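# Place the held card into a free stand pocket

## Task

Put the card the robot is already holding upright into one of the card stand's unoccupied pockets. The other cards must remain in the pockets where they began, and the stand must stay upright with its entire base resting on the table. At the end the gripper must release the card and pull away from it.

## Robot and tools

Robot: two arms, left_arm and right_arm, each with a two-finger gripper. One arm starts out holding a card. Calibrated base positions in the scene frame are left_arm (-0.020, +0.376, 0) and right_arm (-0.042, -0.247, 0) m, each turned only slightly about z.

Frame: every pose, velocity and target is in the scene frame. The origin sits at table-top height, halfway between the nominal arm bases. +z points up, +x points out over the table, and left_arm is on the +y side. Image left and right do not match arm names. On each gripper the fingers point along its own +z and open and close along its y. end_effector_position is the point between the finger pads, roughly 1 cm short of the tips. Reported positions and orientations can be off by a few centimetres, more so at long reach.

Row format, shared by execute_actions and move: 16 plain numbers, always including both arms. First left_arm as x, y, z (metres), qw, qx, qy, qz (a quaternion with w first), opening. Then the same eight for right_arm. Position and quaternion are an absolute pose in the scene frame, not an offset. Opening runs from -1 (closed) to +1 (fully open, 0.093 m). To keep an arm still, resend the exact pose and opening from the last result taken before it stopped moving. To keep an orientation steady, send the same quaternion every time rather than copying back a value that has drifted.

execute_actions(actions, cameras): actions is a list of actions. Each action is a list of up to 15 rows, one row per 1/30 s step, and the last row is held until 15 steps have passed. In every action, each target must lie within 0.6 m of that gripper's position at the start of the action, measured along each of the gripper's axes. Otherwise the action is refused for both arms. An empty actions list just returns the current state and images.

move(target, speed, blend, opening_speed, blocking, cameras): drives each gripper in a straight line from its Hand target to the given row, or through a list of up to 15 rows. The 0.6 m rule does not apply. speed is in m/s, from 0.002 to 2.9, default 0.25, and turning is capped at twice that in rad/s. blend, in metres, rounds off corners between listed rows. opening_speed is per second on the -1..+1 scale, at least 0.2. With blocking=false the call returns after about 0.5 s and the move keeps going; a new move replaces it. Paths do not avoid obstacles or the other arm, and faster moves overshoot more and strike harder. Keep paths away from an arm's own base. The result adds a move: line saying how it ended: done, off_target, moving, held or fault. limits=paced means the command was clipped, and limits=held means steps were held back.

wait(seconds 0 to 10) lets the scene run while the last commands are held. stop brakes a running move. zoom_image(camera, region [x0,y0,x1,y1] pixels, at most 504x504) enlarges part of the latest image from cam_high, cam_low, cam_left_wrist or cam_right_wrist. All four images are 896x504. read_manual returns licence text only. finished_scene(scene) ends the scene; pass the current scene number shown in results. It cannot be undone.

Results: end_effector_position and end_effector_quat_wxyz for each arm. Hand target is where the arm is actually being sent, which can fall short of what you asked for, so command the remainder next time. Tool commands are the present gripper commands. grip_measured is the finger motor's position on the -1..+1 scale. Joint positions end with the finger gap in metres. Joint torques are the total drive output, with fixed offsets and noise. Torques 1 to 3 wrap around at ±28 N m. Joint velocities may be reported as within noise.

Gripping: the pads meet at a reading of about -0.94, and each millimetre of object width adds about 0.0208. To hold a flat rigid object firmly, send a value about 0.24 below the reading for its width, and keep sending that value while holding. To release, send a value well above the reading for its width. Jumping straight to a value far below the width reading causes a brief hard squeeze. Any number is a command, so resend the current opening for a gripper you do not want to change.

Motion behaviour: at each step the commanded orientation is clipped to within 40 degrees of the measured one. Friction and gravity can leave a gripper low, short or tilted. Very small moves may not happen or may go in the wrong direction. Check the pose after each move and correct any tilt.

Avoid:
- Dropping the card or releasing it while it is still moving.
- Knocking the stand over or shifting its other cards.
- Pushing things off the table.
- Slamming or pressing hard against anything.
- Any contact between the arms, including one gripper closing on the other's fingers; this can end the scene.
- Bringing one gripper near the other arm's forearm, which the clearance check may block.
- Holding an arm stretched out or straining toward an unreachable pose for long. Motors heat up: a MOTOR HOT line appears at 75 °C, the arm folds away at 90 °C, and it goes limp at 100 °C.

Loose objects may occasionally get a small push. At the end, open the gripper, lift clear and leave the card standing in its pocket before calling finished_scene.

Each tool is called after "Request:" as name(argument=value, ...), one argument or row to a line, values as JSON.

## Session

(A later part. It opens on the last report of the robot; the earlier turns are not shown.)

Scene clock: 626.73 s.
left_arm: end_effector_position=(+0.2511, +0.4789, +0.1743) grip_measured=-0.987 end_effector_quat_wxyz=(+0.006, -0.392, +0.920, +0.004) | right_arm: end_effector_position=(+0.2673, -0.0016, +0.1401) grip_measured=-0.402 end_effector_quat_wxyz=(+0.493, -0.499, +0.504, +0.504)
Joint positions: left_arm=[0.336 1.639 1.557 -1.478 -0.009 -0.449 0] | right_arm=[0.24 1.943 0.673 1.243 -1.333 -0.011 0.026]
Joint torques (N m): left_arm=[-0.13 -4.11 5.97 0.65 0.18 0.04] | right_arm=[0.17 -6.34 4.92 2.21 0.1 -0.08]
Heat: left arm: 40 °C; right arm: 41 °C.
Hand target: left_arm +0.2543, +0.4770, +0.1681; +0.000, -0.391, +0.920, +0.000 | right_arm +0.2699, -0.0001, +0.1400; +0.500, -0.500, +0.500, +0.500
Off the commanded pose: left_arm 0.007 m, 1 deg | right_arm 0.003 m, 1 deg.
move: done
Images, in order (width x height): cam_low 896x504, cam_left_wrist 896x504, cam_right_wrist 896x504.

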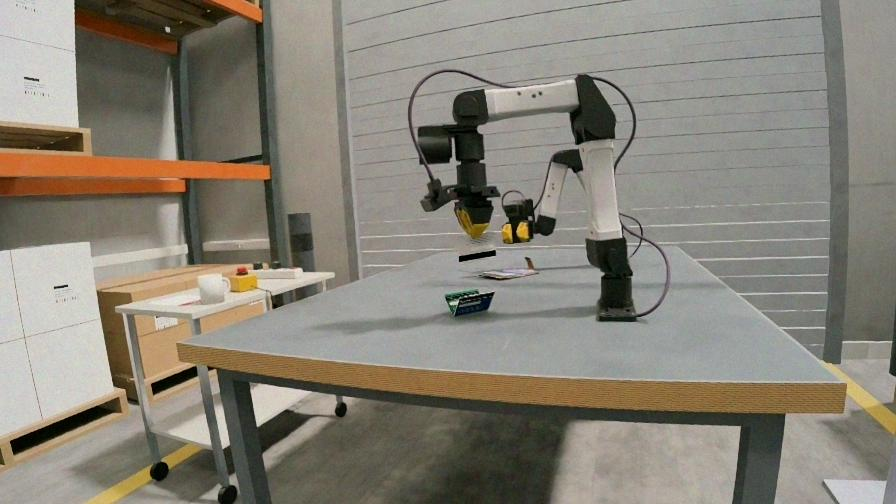

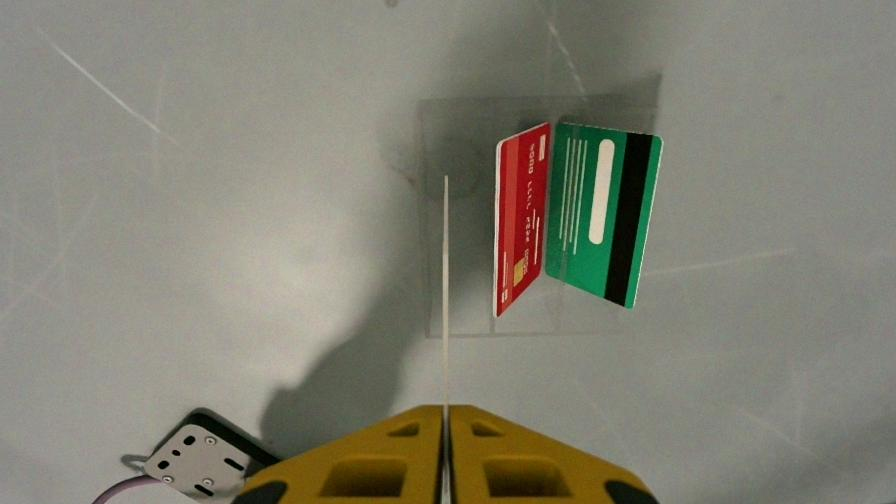

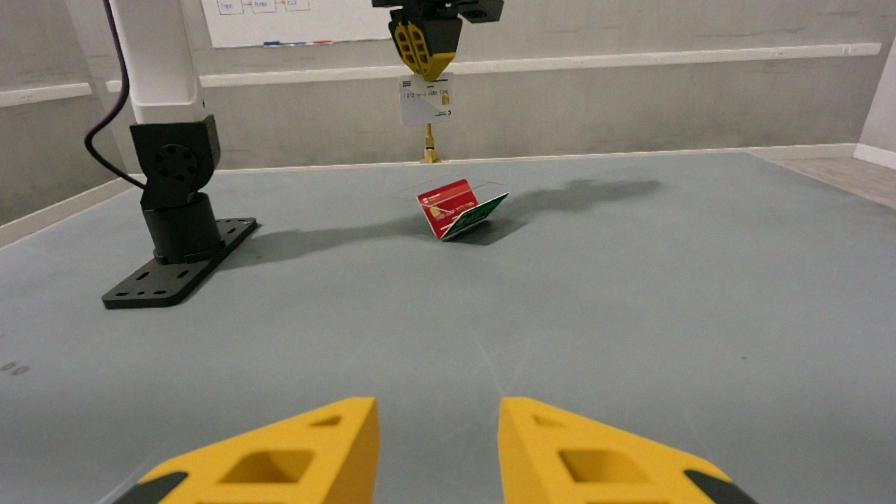

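Request:
move(
  target=[0.2545,0.477,0.125,0.042,-0.3997,0.9106,-0.0958,-1,0.27,0.0,0.14,0.5,-0.5,0.5,0.5,-0.4],
  speed=0.06,
  cameras=["cam_left_wrist","cam_right_wrist","cam_low"],
)

Request:
zoom_image(
  camera="cam_left_wrist",
  region=[340, 30, 740, 430],
)

Request:
zoom_image(
  camera="cam_right_wrist",
  region=[370, 60, 540, 260],
)

Request:
zoom_image(
  camera="cam_low",
  region=[420, 230, 520, 330],
)

Scene clock: 676.97 s.
left_arm: end_effector_position=(+0.2541, +0.4770, +0.1202) grip_measured=-0.987 end_effector_quat_wxyz=(+0.027, -0.406, +0.909, -0.092) | right_arm: end_effector_position=(+0.2674, -0.0016, +0.1401) grip_measured=-0.402 end_effector_quat_wxyz=(+0.493, -0.499, +0.504, +0.504)
Joint positions: left_arm=[0.439 1.599 1.288 -1.213 0.186 -0.385 0] | right_arm=[0.24 1.943 0.673 1.243 -1.333 -0.011 0.026]
Joint torques (N m): left_arm=[0.73 -7.25 5.91 0.73 0.32 0.22] | right_arm=[0.17 -6.34 4.93 2.21 0.1 -0.08]
Heat: left arm: 38 °C; right arm: 41 °C.
Hand target: left_arm +0.2544, +0.4770, +0.1250; +0.042, -0.400, +0.911, -0.096 | right_arm +0.2700, -0.0001, +0.1400; +0.500, -0.500, +0.500, +0.500
Off the commanded pose: left_arm 0.005 m, 2 deg | right_arm 0.003 m, 1 deg.
move: done
Images, in order (width x height): cam_low 896x504, cam_left_wrist 896x504, cam_right_wrist 896x504.

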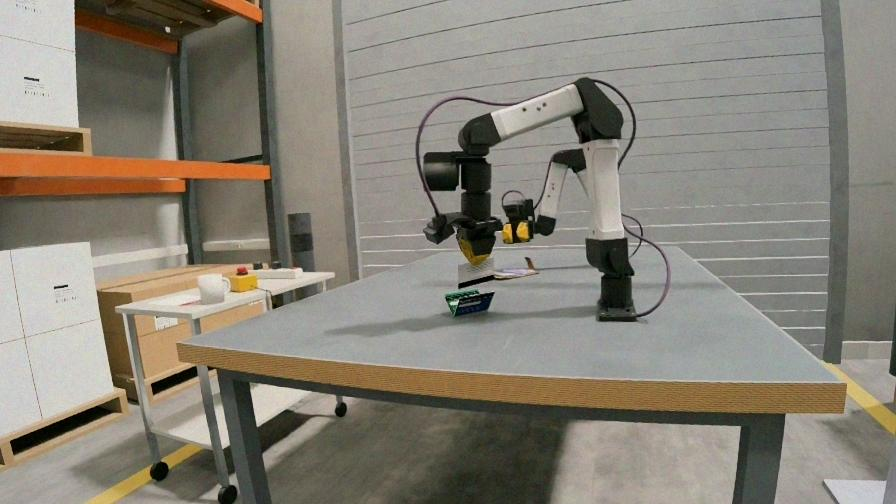

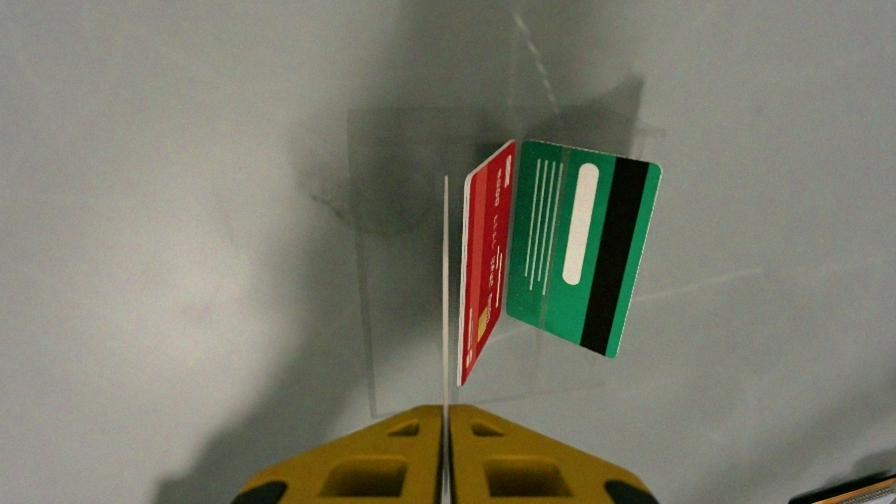

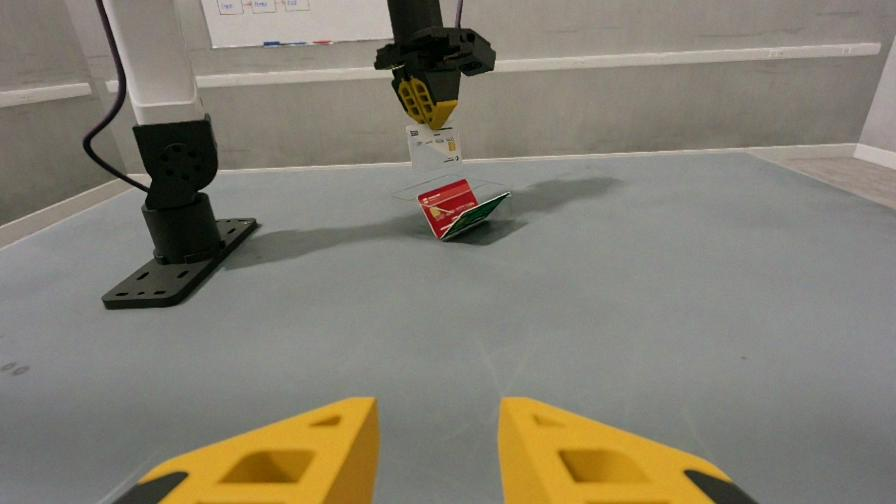

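Scaled by 1.260 (camera's finer frame: 1280x720).

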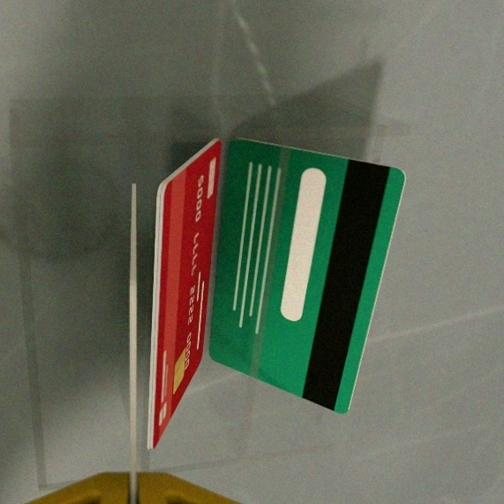

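Scaled by 2.520 (camera's finer frame: 1280x720).

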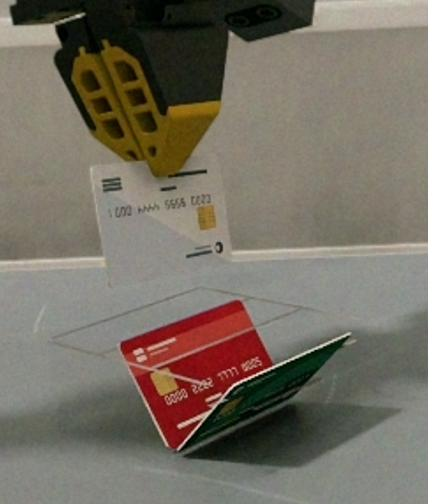

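Scaled by 5.040 (camera's finer frame: 1280x720).

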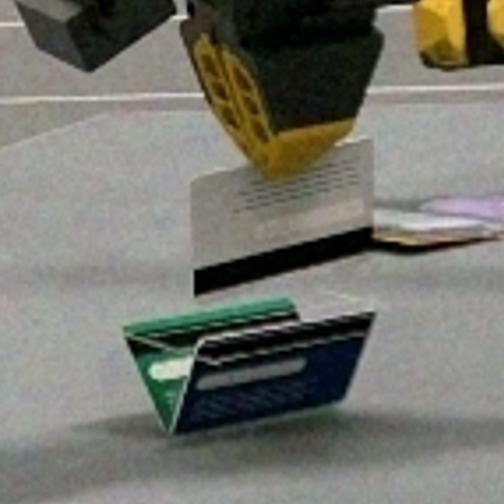

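Request:
move(
  target=[0.2545,0.477,0.080,0.042,-0.3997,0.9106,-0.0958,-1,0.27,0.0,0.14,0.5,-0.5,0.5,0.5,-0.4],
  speed=0.05,
  cameras=["cam_left_wrist","cam_right_wrist","cam_low"],
)

Request:
zoom_image(
  camera="cam_left_wrist",
  region=[300, 30, 740, 430],
)

Request:
zoom_image(
  camera="cam_right_wrist",
  region=[370, 60, 540, 260],
)

Request:
zoom_image(
  camera="cam_low",
  region=[420, 230, 520, 330],
)

Scene clock: 695.00 s.
left_arm: end_effector_position=(+0.2542, +0.4768, +0.0820) grip_measured=-0.987 end_effector_quat_wxyz=(+0.039, -0.404, +0.909, -0.092) | right_arm: end_effector_position=(+0.2674, -0.0016, +0.1401) grip_measured=-0.402 end_effector_quat_wxyz=(+0.493, -0.499, +0.504, +0.504)
Joint positions: left_arm=[0.439 1.598 1.132 -1.032 0.187 -0.385 0] | right_arm=[0.24 1.943 0.673 1.244 -1.333 -0.01 0.026]
Joint torques (N m): left_arm=[0.75 -5.19 5.91 0.82 0.32 0.21] | right_arm=[0.17 -6.34 4.92 2.21 0.1 -0.07]
Heat: left arm: 38 °C; right arm: 41 °C.
Hand target: left_arm +0.2545, +0.4770, +0.0801; +0.042, -0.400, +0.911, -0.096 | right_arm +0.2700, -0.0001, +0.1400; +0.500, -0.500, +0.501, +0.500
Off the commanded pose: left_arm 0.002 m, 1 deg | right_arm 0.003 m, 1 deg.
move: done
Images, in order (width x height): cam_low 896x504, cam_left_wrist 896x504, cam_right_wrist 896x504.

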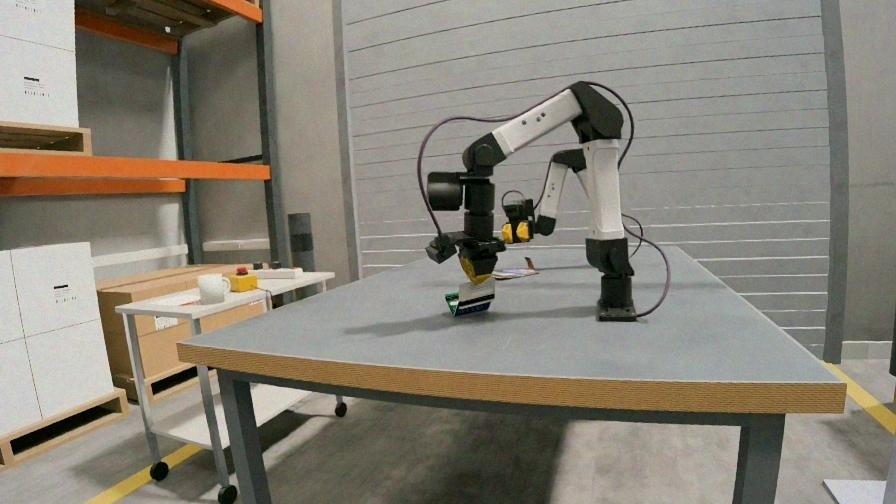

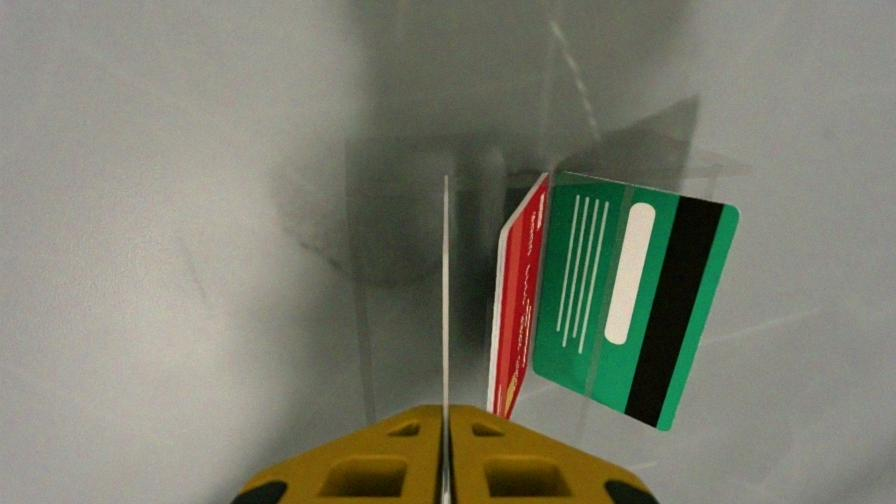

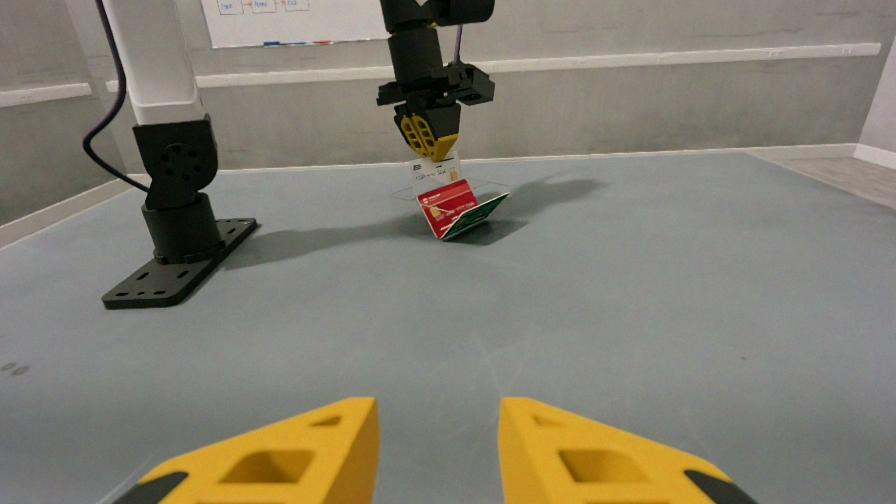

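Scaled by 1.145 (camera's finer frame: 1280x720).

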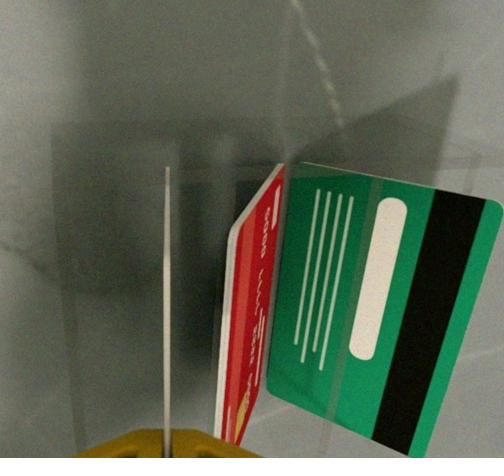

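Scaled by 2.520 (camera's finer frame: 1280x720).

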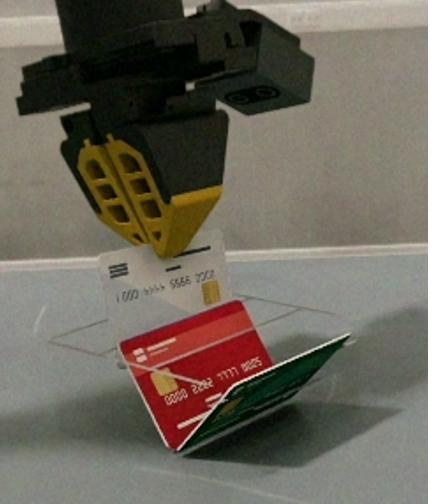

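Scaled by 5.040 (camera's finer frame: 1280x720).

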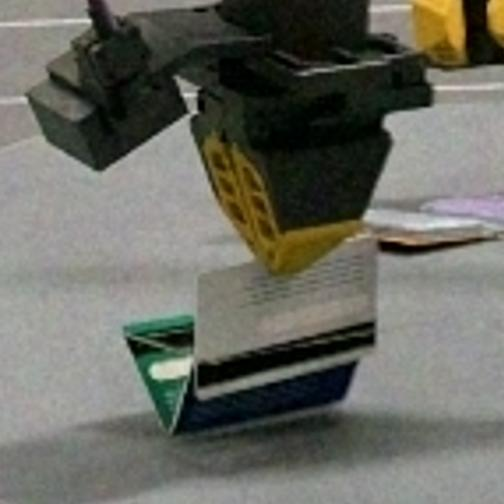

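Request:
move(
  target=[0.2545,0.477,0.067,0.042,-0.3997,0.9106,-0.0958,-1,0.27,0.0,0.14,0.5,-0.5,0.5,0.5,-0.4],
  speed=0.03,
  cameras=["cam_left_wrist","cam_right_wrist","cam_low"],
)

Request:
zoom_image(
  camera="cam_right_wrist",
  region=[390, 130, 530, 250],
)

Request:
zoom_image(
  camera="cam_low",
  region=[420, 230, 520, 330],
)

Scene clock: 702.33 s.
left_arm: end_effector_position=(+0.2544, +0.4769, +0.0724) grip_measured=-0.987 end_effector_quat_wxyz=(+0.045, -0.404, +0.909, -0.092) | right_arm: end_effector_position=(+0.2674, -0.0016, +0.1402) grip_measured=-0.402 end_effector_quat_wxyz=(+0.493, -0.499, +0.504, +0.504)
Joint positions: left_arm=[0.439 1.598 1.092 -0.981 0.188 -0.385 0] | right_arm=[0.24 1.943 0.673 1.244 -1.333 -0.01 0.026]
Joint torques (N m): left_arm=[0.76 -4.18 5.87 0.83 0.32 0.21] | right_arm=[0.16 -6.32 4.92 2.21 0.1 -0.08]
Heat: left arm: 38 °C; right arm: 41 °C.
Hand target: left_arm +0.2544, +0.4770, +0.0671; +0.042, -0.400, +0.911, -0.096 | right_arm +0.2700, -0.0001, +0.1400; +0.500, -0.500, +0.500, +0.500
Off the commanded pose: left_arm 0.005 m, 1 deg | right_arm 0.003 m, 1 deg.
move: done
Images, in order (width x height): cam_low 896x504, cam_left_wrist 896x504, cam_right_wrist 896x504.

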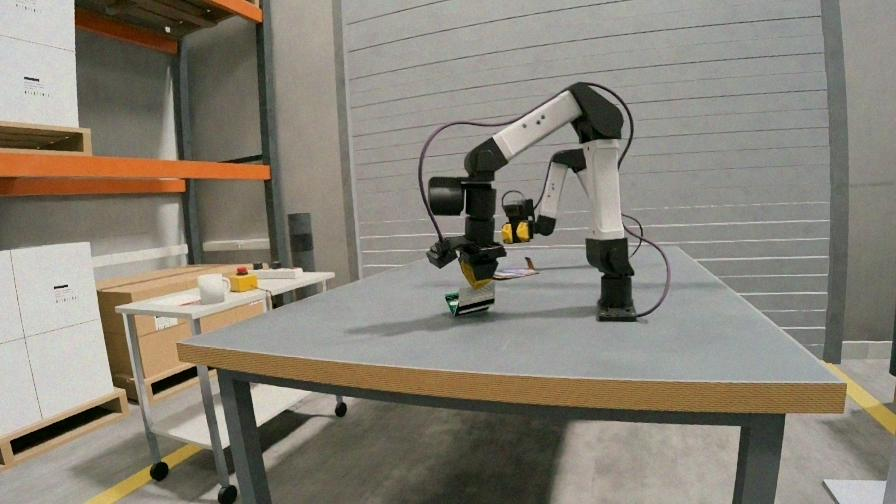

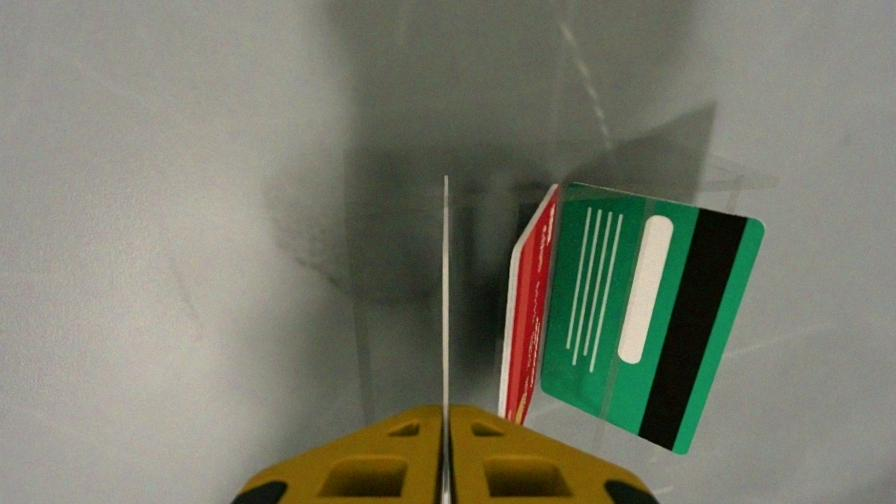

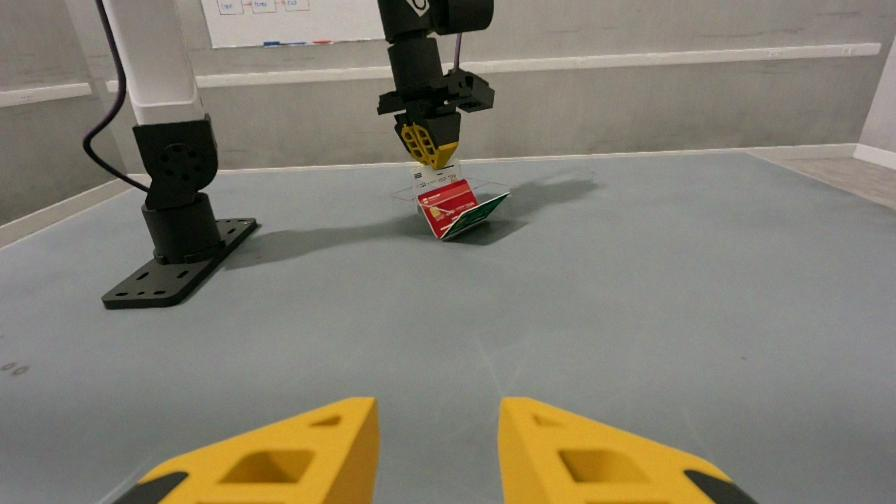

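Scaled by 3.600 (camera's finer frame: 1280x720).

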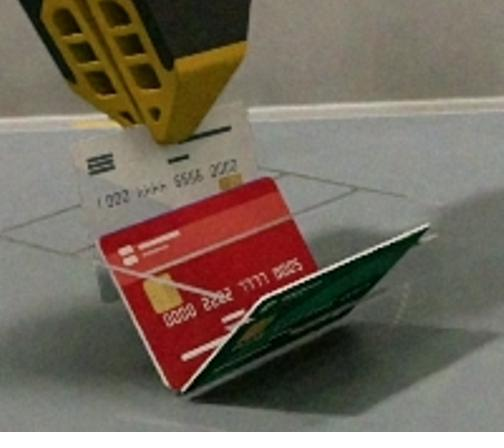

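Scaled by 5.040 (camera's finer frame: 1280x720).

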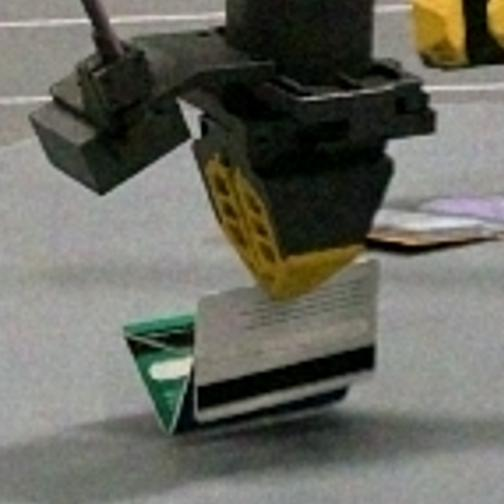

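Request:
move(
  target=[0.2545,0.477,0.060,0.042,-0.3997,0.9106,-0.0958,-1,0.27,0.0,0.14,0.5,-0.5,0.5,0.5,-0.4],
  speed=0.02,
  cameras=["cam_left_wrist","cam_right_wrist","cam_low"],
)

Request:
zoom_image(
  camera="cam_right_wrist",
  region=[390, 130, 530, 250],
)

Request:
zoom_image(
  camera="cam_low",
  region=[420, 230, 520, 330],
)

Scene clock: 709.23 s.
left_arm: end_effector_position=(+0.2543, +0.4767, +0.0675) grip_measured=-0.987 end_effector_quat_wxyz=(+0.047, -0.403, +0.909, -0.092) | right_arm: end_effector_position=(+0.2674, -0.0016, +0.1402) grip_measured=-0.402 end_effector_quat_wxyz=(+0.493, -0.499, +0.504, +0.504)
Joint positions: left_arm=[0.439 1.598 1.071 -0.955 0.188 -0.385 0] | right_arm=[0.24 1.943 0.673 1.244 -1.333 -0.01 0.026]
Joint torques (N m): left_arm=[0.76 -3.58 5.9 0.88 0.32 0.21] | right_arm=[0.16 -6.34 4.93 2.21 0.1 -0.07]
Heat: left arm: 38 °C; right arm: 41 °C.
Hand target: left_arm +0.2544, +0.4769, +0.0602; +0.042, -0.400, +0.911, -0.096 | right_arm +0.2700, -0.0001, +0.1400; +0.500, -0.500, +0.500, +0.500
Off the commanded pose: left_arm 0.008 m, 1 deg | right_arm 0.003 m, 1 deg.
move: done
Images, in order (width x height): cam_low 896x504, cam_left_wrist 896x504, cam_right_wrist 896x504.

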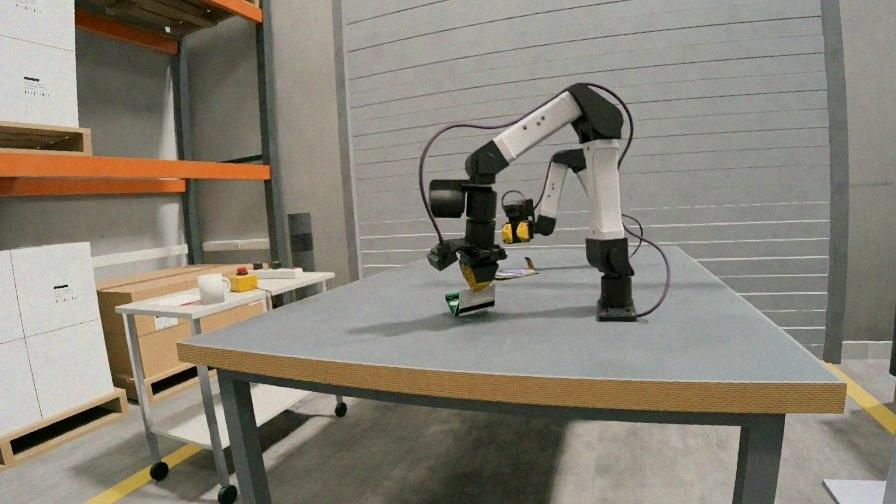

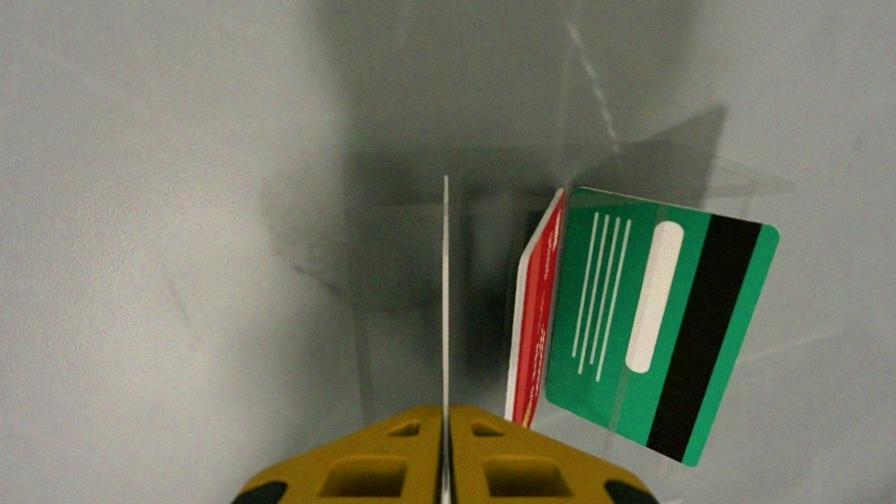

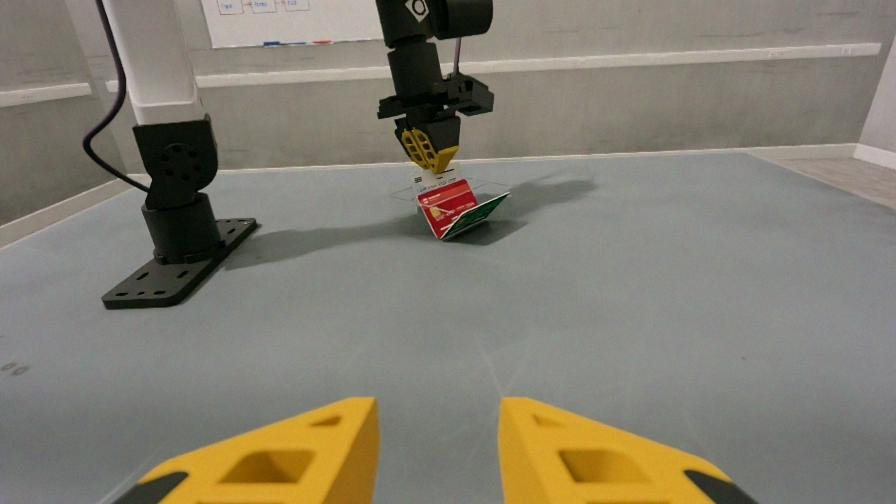

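Scaled by 3.600 (camera's finer frame: 1280x720).

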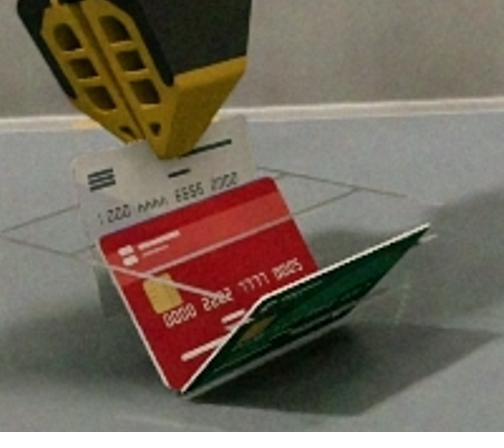

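Scaled by 5.040 (camera's finer frame: 1280x720).

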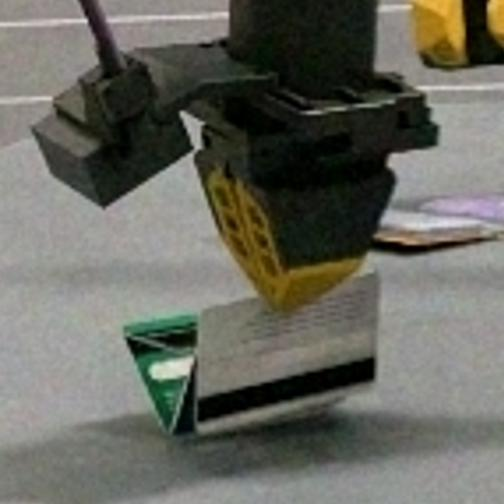

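Request:
move(
  target=[0.2545,0.477,0.056,0.042,-0.3997,0.9106,-0.0958,-1,0.27,0.0,0.14,0.5,-0.5,0.5,0.5,-0.4],
  speed=0.02,
  cameras=["cam_left_wrist","cam_right_wrist","cam_low"],
)

Request:
zoom_image(
  camera="cam_right_wrist",
  region=[390, 130, 530, 250],
)

Request:
zoom_image(
  camera="cam_low",
  region=[420, 230, 520, 330],
)

Scene clock: 716.67 s.
left_arm: end_effector_position=(+0.2543, +0.4766, +0.0629) grip_measured=-0.987 end_effector_quat_wxyz=(+0.046, -0.403, +0.909, -0.093) | right_arm: end_effector_position=(+0.2674, -0.0016, +0.1402) grip_measured=-0.402 end_effector_quat_wxyz=(+0.493, -0.499, +0.504, +0.504)
Joint positions: left_arm=[0.439 1.605 1.059 -0.939 0.189 -0.385 0] | right_arm=[0.24 1.943 0.673 1.244 -1.333 -0.01 0.026]
Joint torques (N m): left_arm=[0.77 -3.71 5.85 0.87 0.32 0.21] | right_arm=[0.16 -6.32 4.92 2.21 0.09 -0.08]
Heat: left arm: 38 °C; right arm: 41 °C.
Hand target: left_arm +0.2543, +0.4769, +0.0561; +0.042, -0.400, +0.911, -0.096 | right_arm +0.2700, -0.0001, +0.1400; +0.500, -0.500, +0.500, +0.500
Off the commanded pose: left_arm 0.007 m, 1 deg | right_arm 0.003 m, 1 deg.
move: done
Images, in order (width x height): cam_low 896x504, cam_left_wrist 896x504, cam_right_wrist 896x504.

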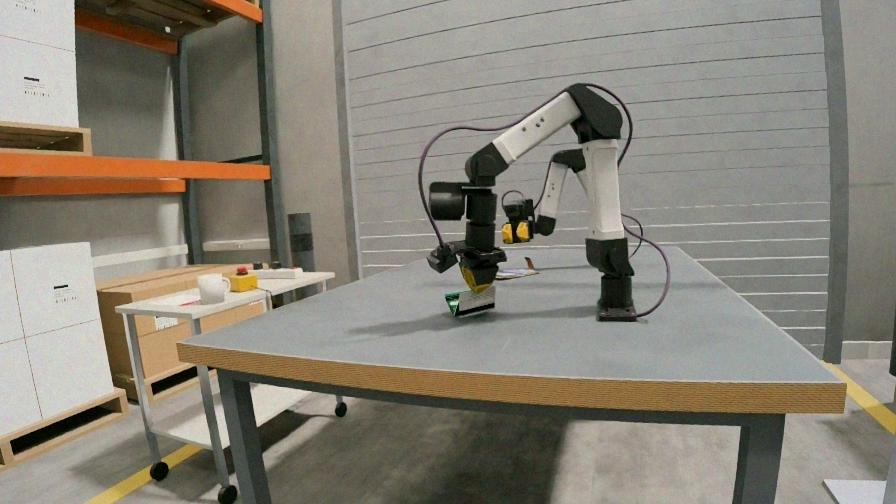

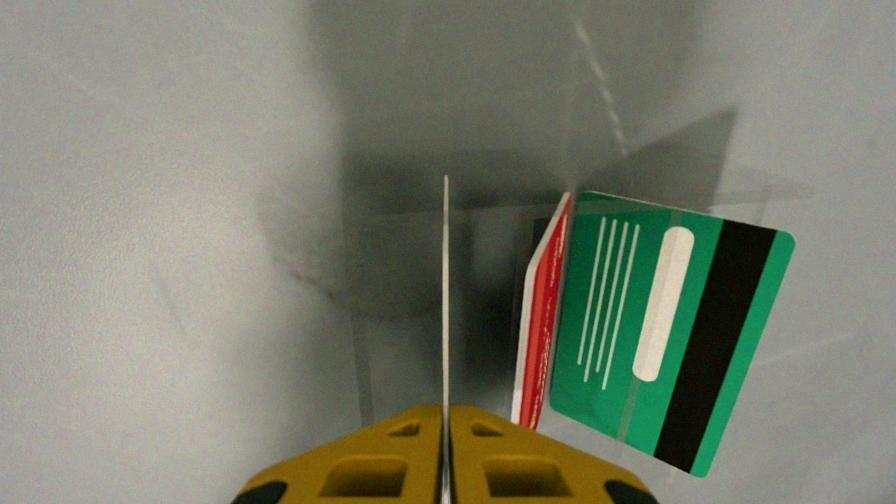

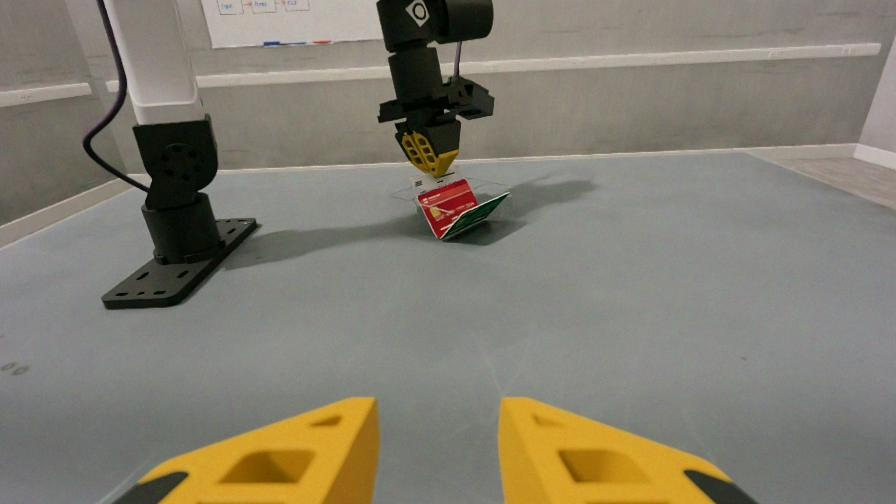

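Scaled by 3.600 (camera's finer frame: 1280x720).

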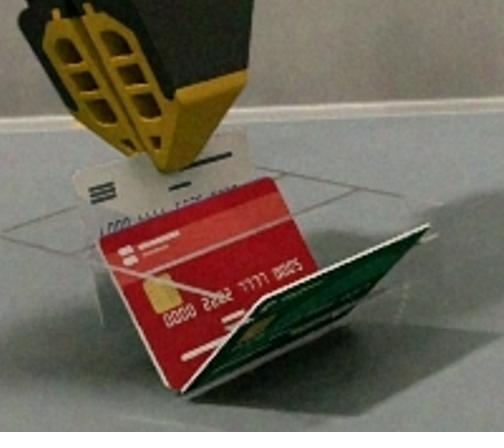

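Scaled by 5.040 (camera's finer frame: 1280x720).

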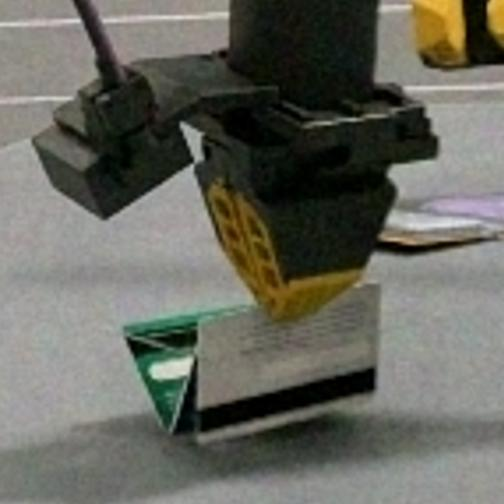

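Request:
move(
  target=[0.250,0.472,0.056,0.042,-0.3997,0.9106,-0.0958,-1,0.27,0.0,0.14,0.5,-0.5,0.5,0.5,-0.4],
  speed=0.02,
  cameras=["cam_left_wrist","cam_right_wrist","cam_low"],
)

Request:
zoom_image(
  camera="cam_right_wrist",
  region=[390, 130, 530, 250],
)

Request:
zoom_image(
  camera="cam_low",
  region=[420, 230, 520, 330],
)

Request:
zoom_image(
  camera="cam_left_wrist",
  region=[300, 100, 700, 420],
)

Scene clock: 736.53 s.
left_arm: end_effector_position=(+0.2501, +0.4744, +0.0578) grip_measured=-0.987 end_effector_quat_wxyz=(+0.040, -0.404, +0.909, -0.093) | right_arm: end_effector_position=(+0.2674, -0.0016, +0.1402) grip_measured=-0.402 end_effector_quat_wxyz=(+0.493, -0.499, +0.504, +0.504)
Joint positions: left_arm=[0.439 1.605 1.039 -0.932 0.19 -0.385 0] | right_arm=[0.24 1.943 0.673 1.244 -1.333 -0.01 0.026]
Joint torques (N m): left_arm=[0.03 -5.44 5.41 0.8 0.26 0.13] | right_arm=[0.17 -6.32 4.92 2.21 0.1 -0.08]
Heat: left arm: 38 °C; right arm: 41 °C.
Hand target: left_arm +0.2500, +0.4720, +0.0560; +0.042, -0.400, +0.911, -0.096 | right_arm +0.2700, -0.0001, +0.1400; +0.500, -0.500, +0.501, +0.500
Off the commanded pose: left_arm 0.003 m, 1 deg | right_arm 0.003 m, 1 deg.
move: done
Images, in order (width x height): cam_low 896x504, cam_left_wrist 896x504, cam_right_wrist 896x504.

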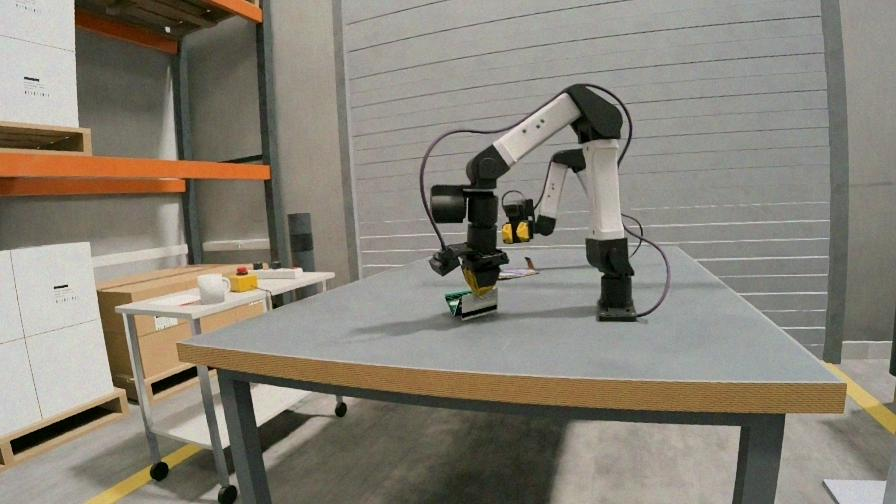

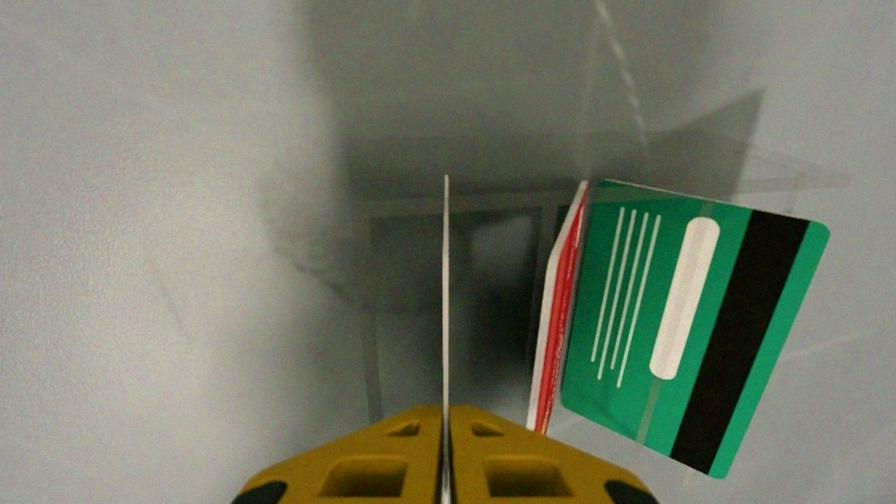

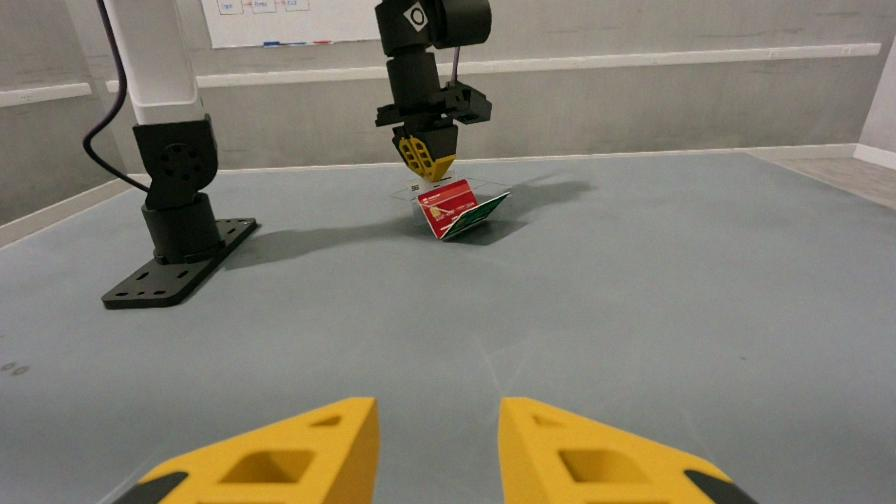

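Scaled by 3.600 (camera's finer frame: 1280x720).

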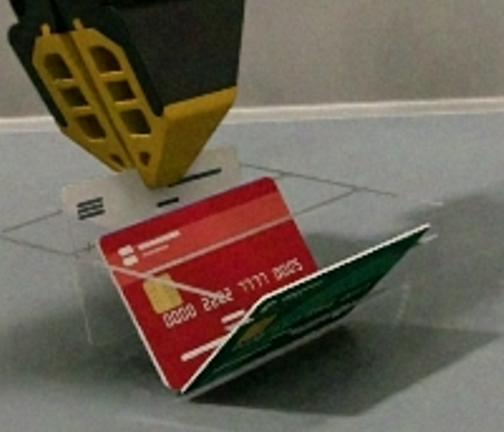

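Scaled by 5.040 (camera's finer frame: 1280x720).

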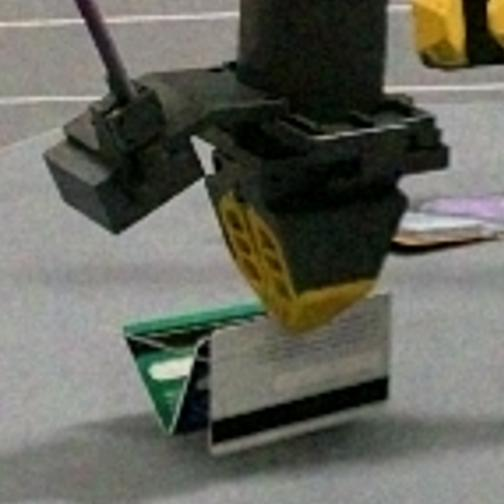

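Scaled by 1.260 (camera's finer frame: 1280x720).

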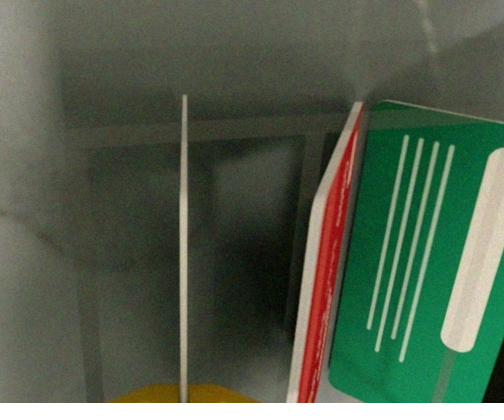

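Request:
move(
  target=[0.250,0.472,0.052,0.042,-0.3997,0.9106,-0.0958,-1,0.27,0.0,0.14,0.5,-0.5,0.5,0.5,-0.4],
  speed=0.02,
  cameras=["cam_left_wrist","cam_right_wrist","cam_low"],
)

Request:
zoom_image(
  camera="cam_right_wrist",
  region=[390, 130, 530, 250],
)

Request:
zoom_image(
  camera="cam_low",
  region=[420, 230, 520, 330],
)

Scene clock: 749.67 s.
left_arm: end_effector_position=(+0.2511, +0.4741, +0.0570) grip_measured=-0.987 end_effector_quat_wxyz=(+0.042, -0.404, +0.909, -0.095) | right_arm: end_effector_position=(+0.2674, -0.0016, +0.1402) grip_measured=-0.402 end_effector_quat_wxyz=(+0.493, -0.499, +0.504, +0.504)
Joint positions: left_arm=[0.439 1.605 1.034 -0.922 0.194 -0.385 0] | right_arm=[0.24 1.943 0.673 1.244 -1.333 -0.01 0.026]
Joint torques (N m): left_arm=[-0.03 -5.04 4.79 0.89 0.26 0.13] | right_arm=[0.16 -6.34 4.93 2.21 0.09 -0.07]
Heat: left arm: 38 °C; right arm: 41 °C.
Hand target: left_arm +0.2499, +0.4720, +0.0521; +0.042, -0.400, +0.911, -0.096 | right_arm +0.2700, -0.0001, +0.1400; +0.500, -0.500, +0.501, +0.500
Off the commanded pose: left_arm 0.005 m, 0 deg | right_arm 0.003 m, 1 deg.
move: done
Images, in order (width x height): cam_low 896x504, cam_left_wrist 896x504, cam_right_wrist 896x504.

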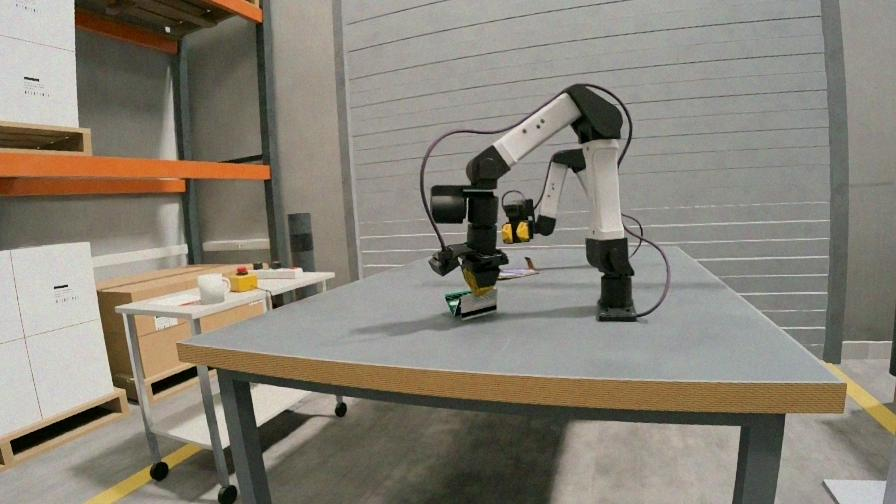

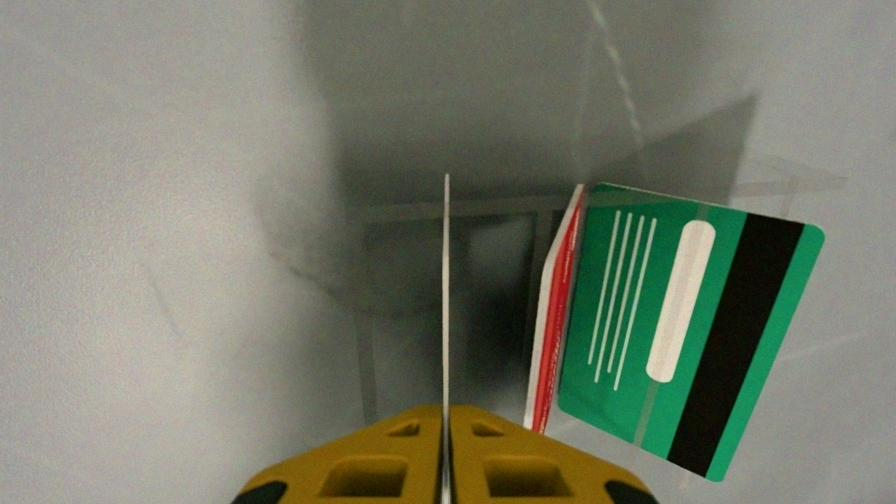

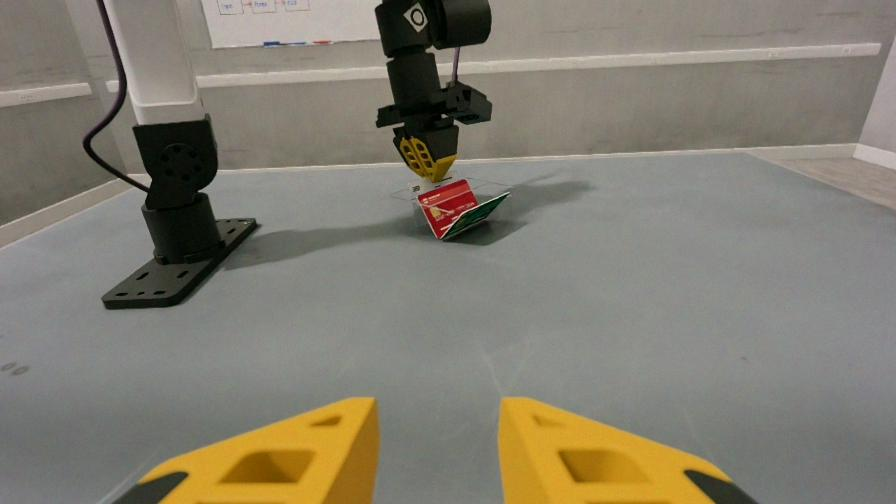

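Scaled by 3.600 (camera's finer frame: 1280x720).

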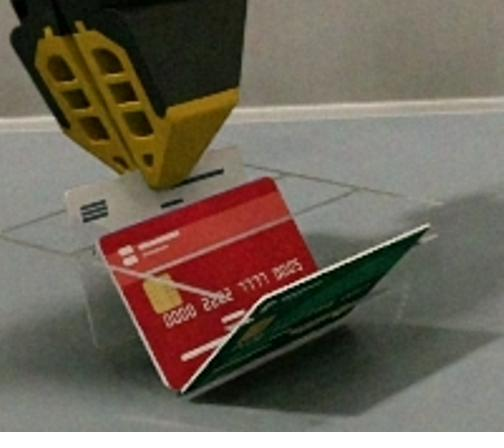

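Scaled by 5.040 (camera's finer frame: 1280x720).

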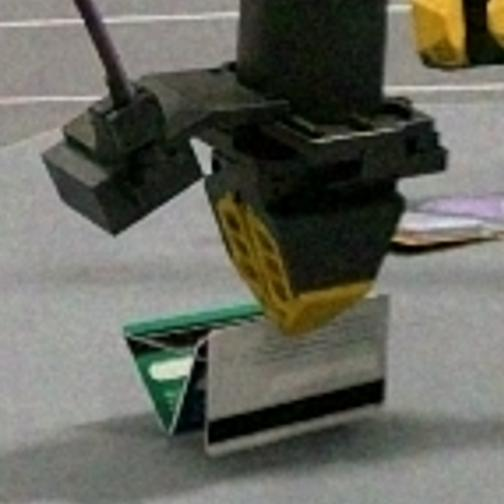

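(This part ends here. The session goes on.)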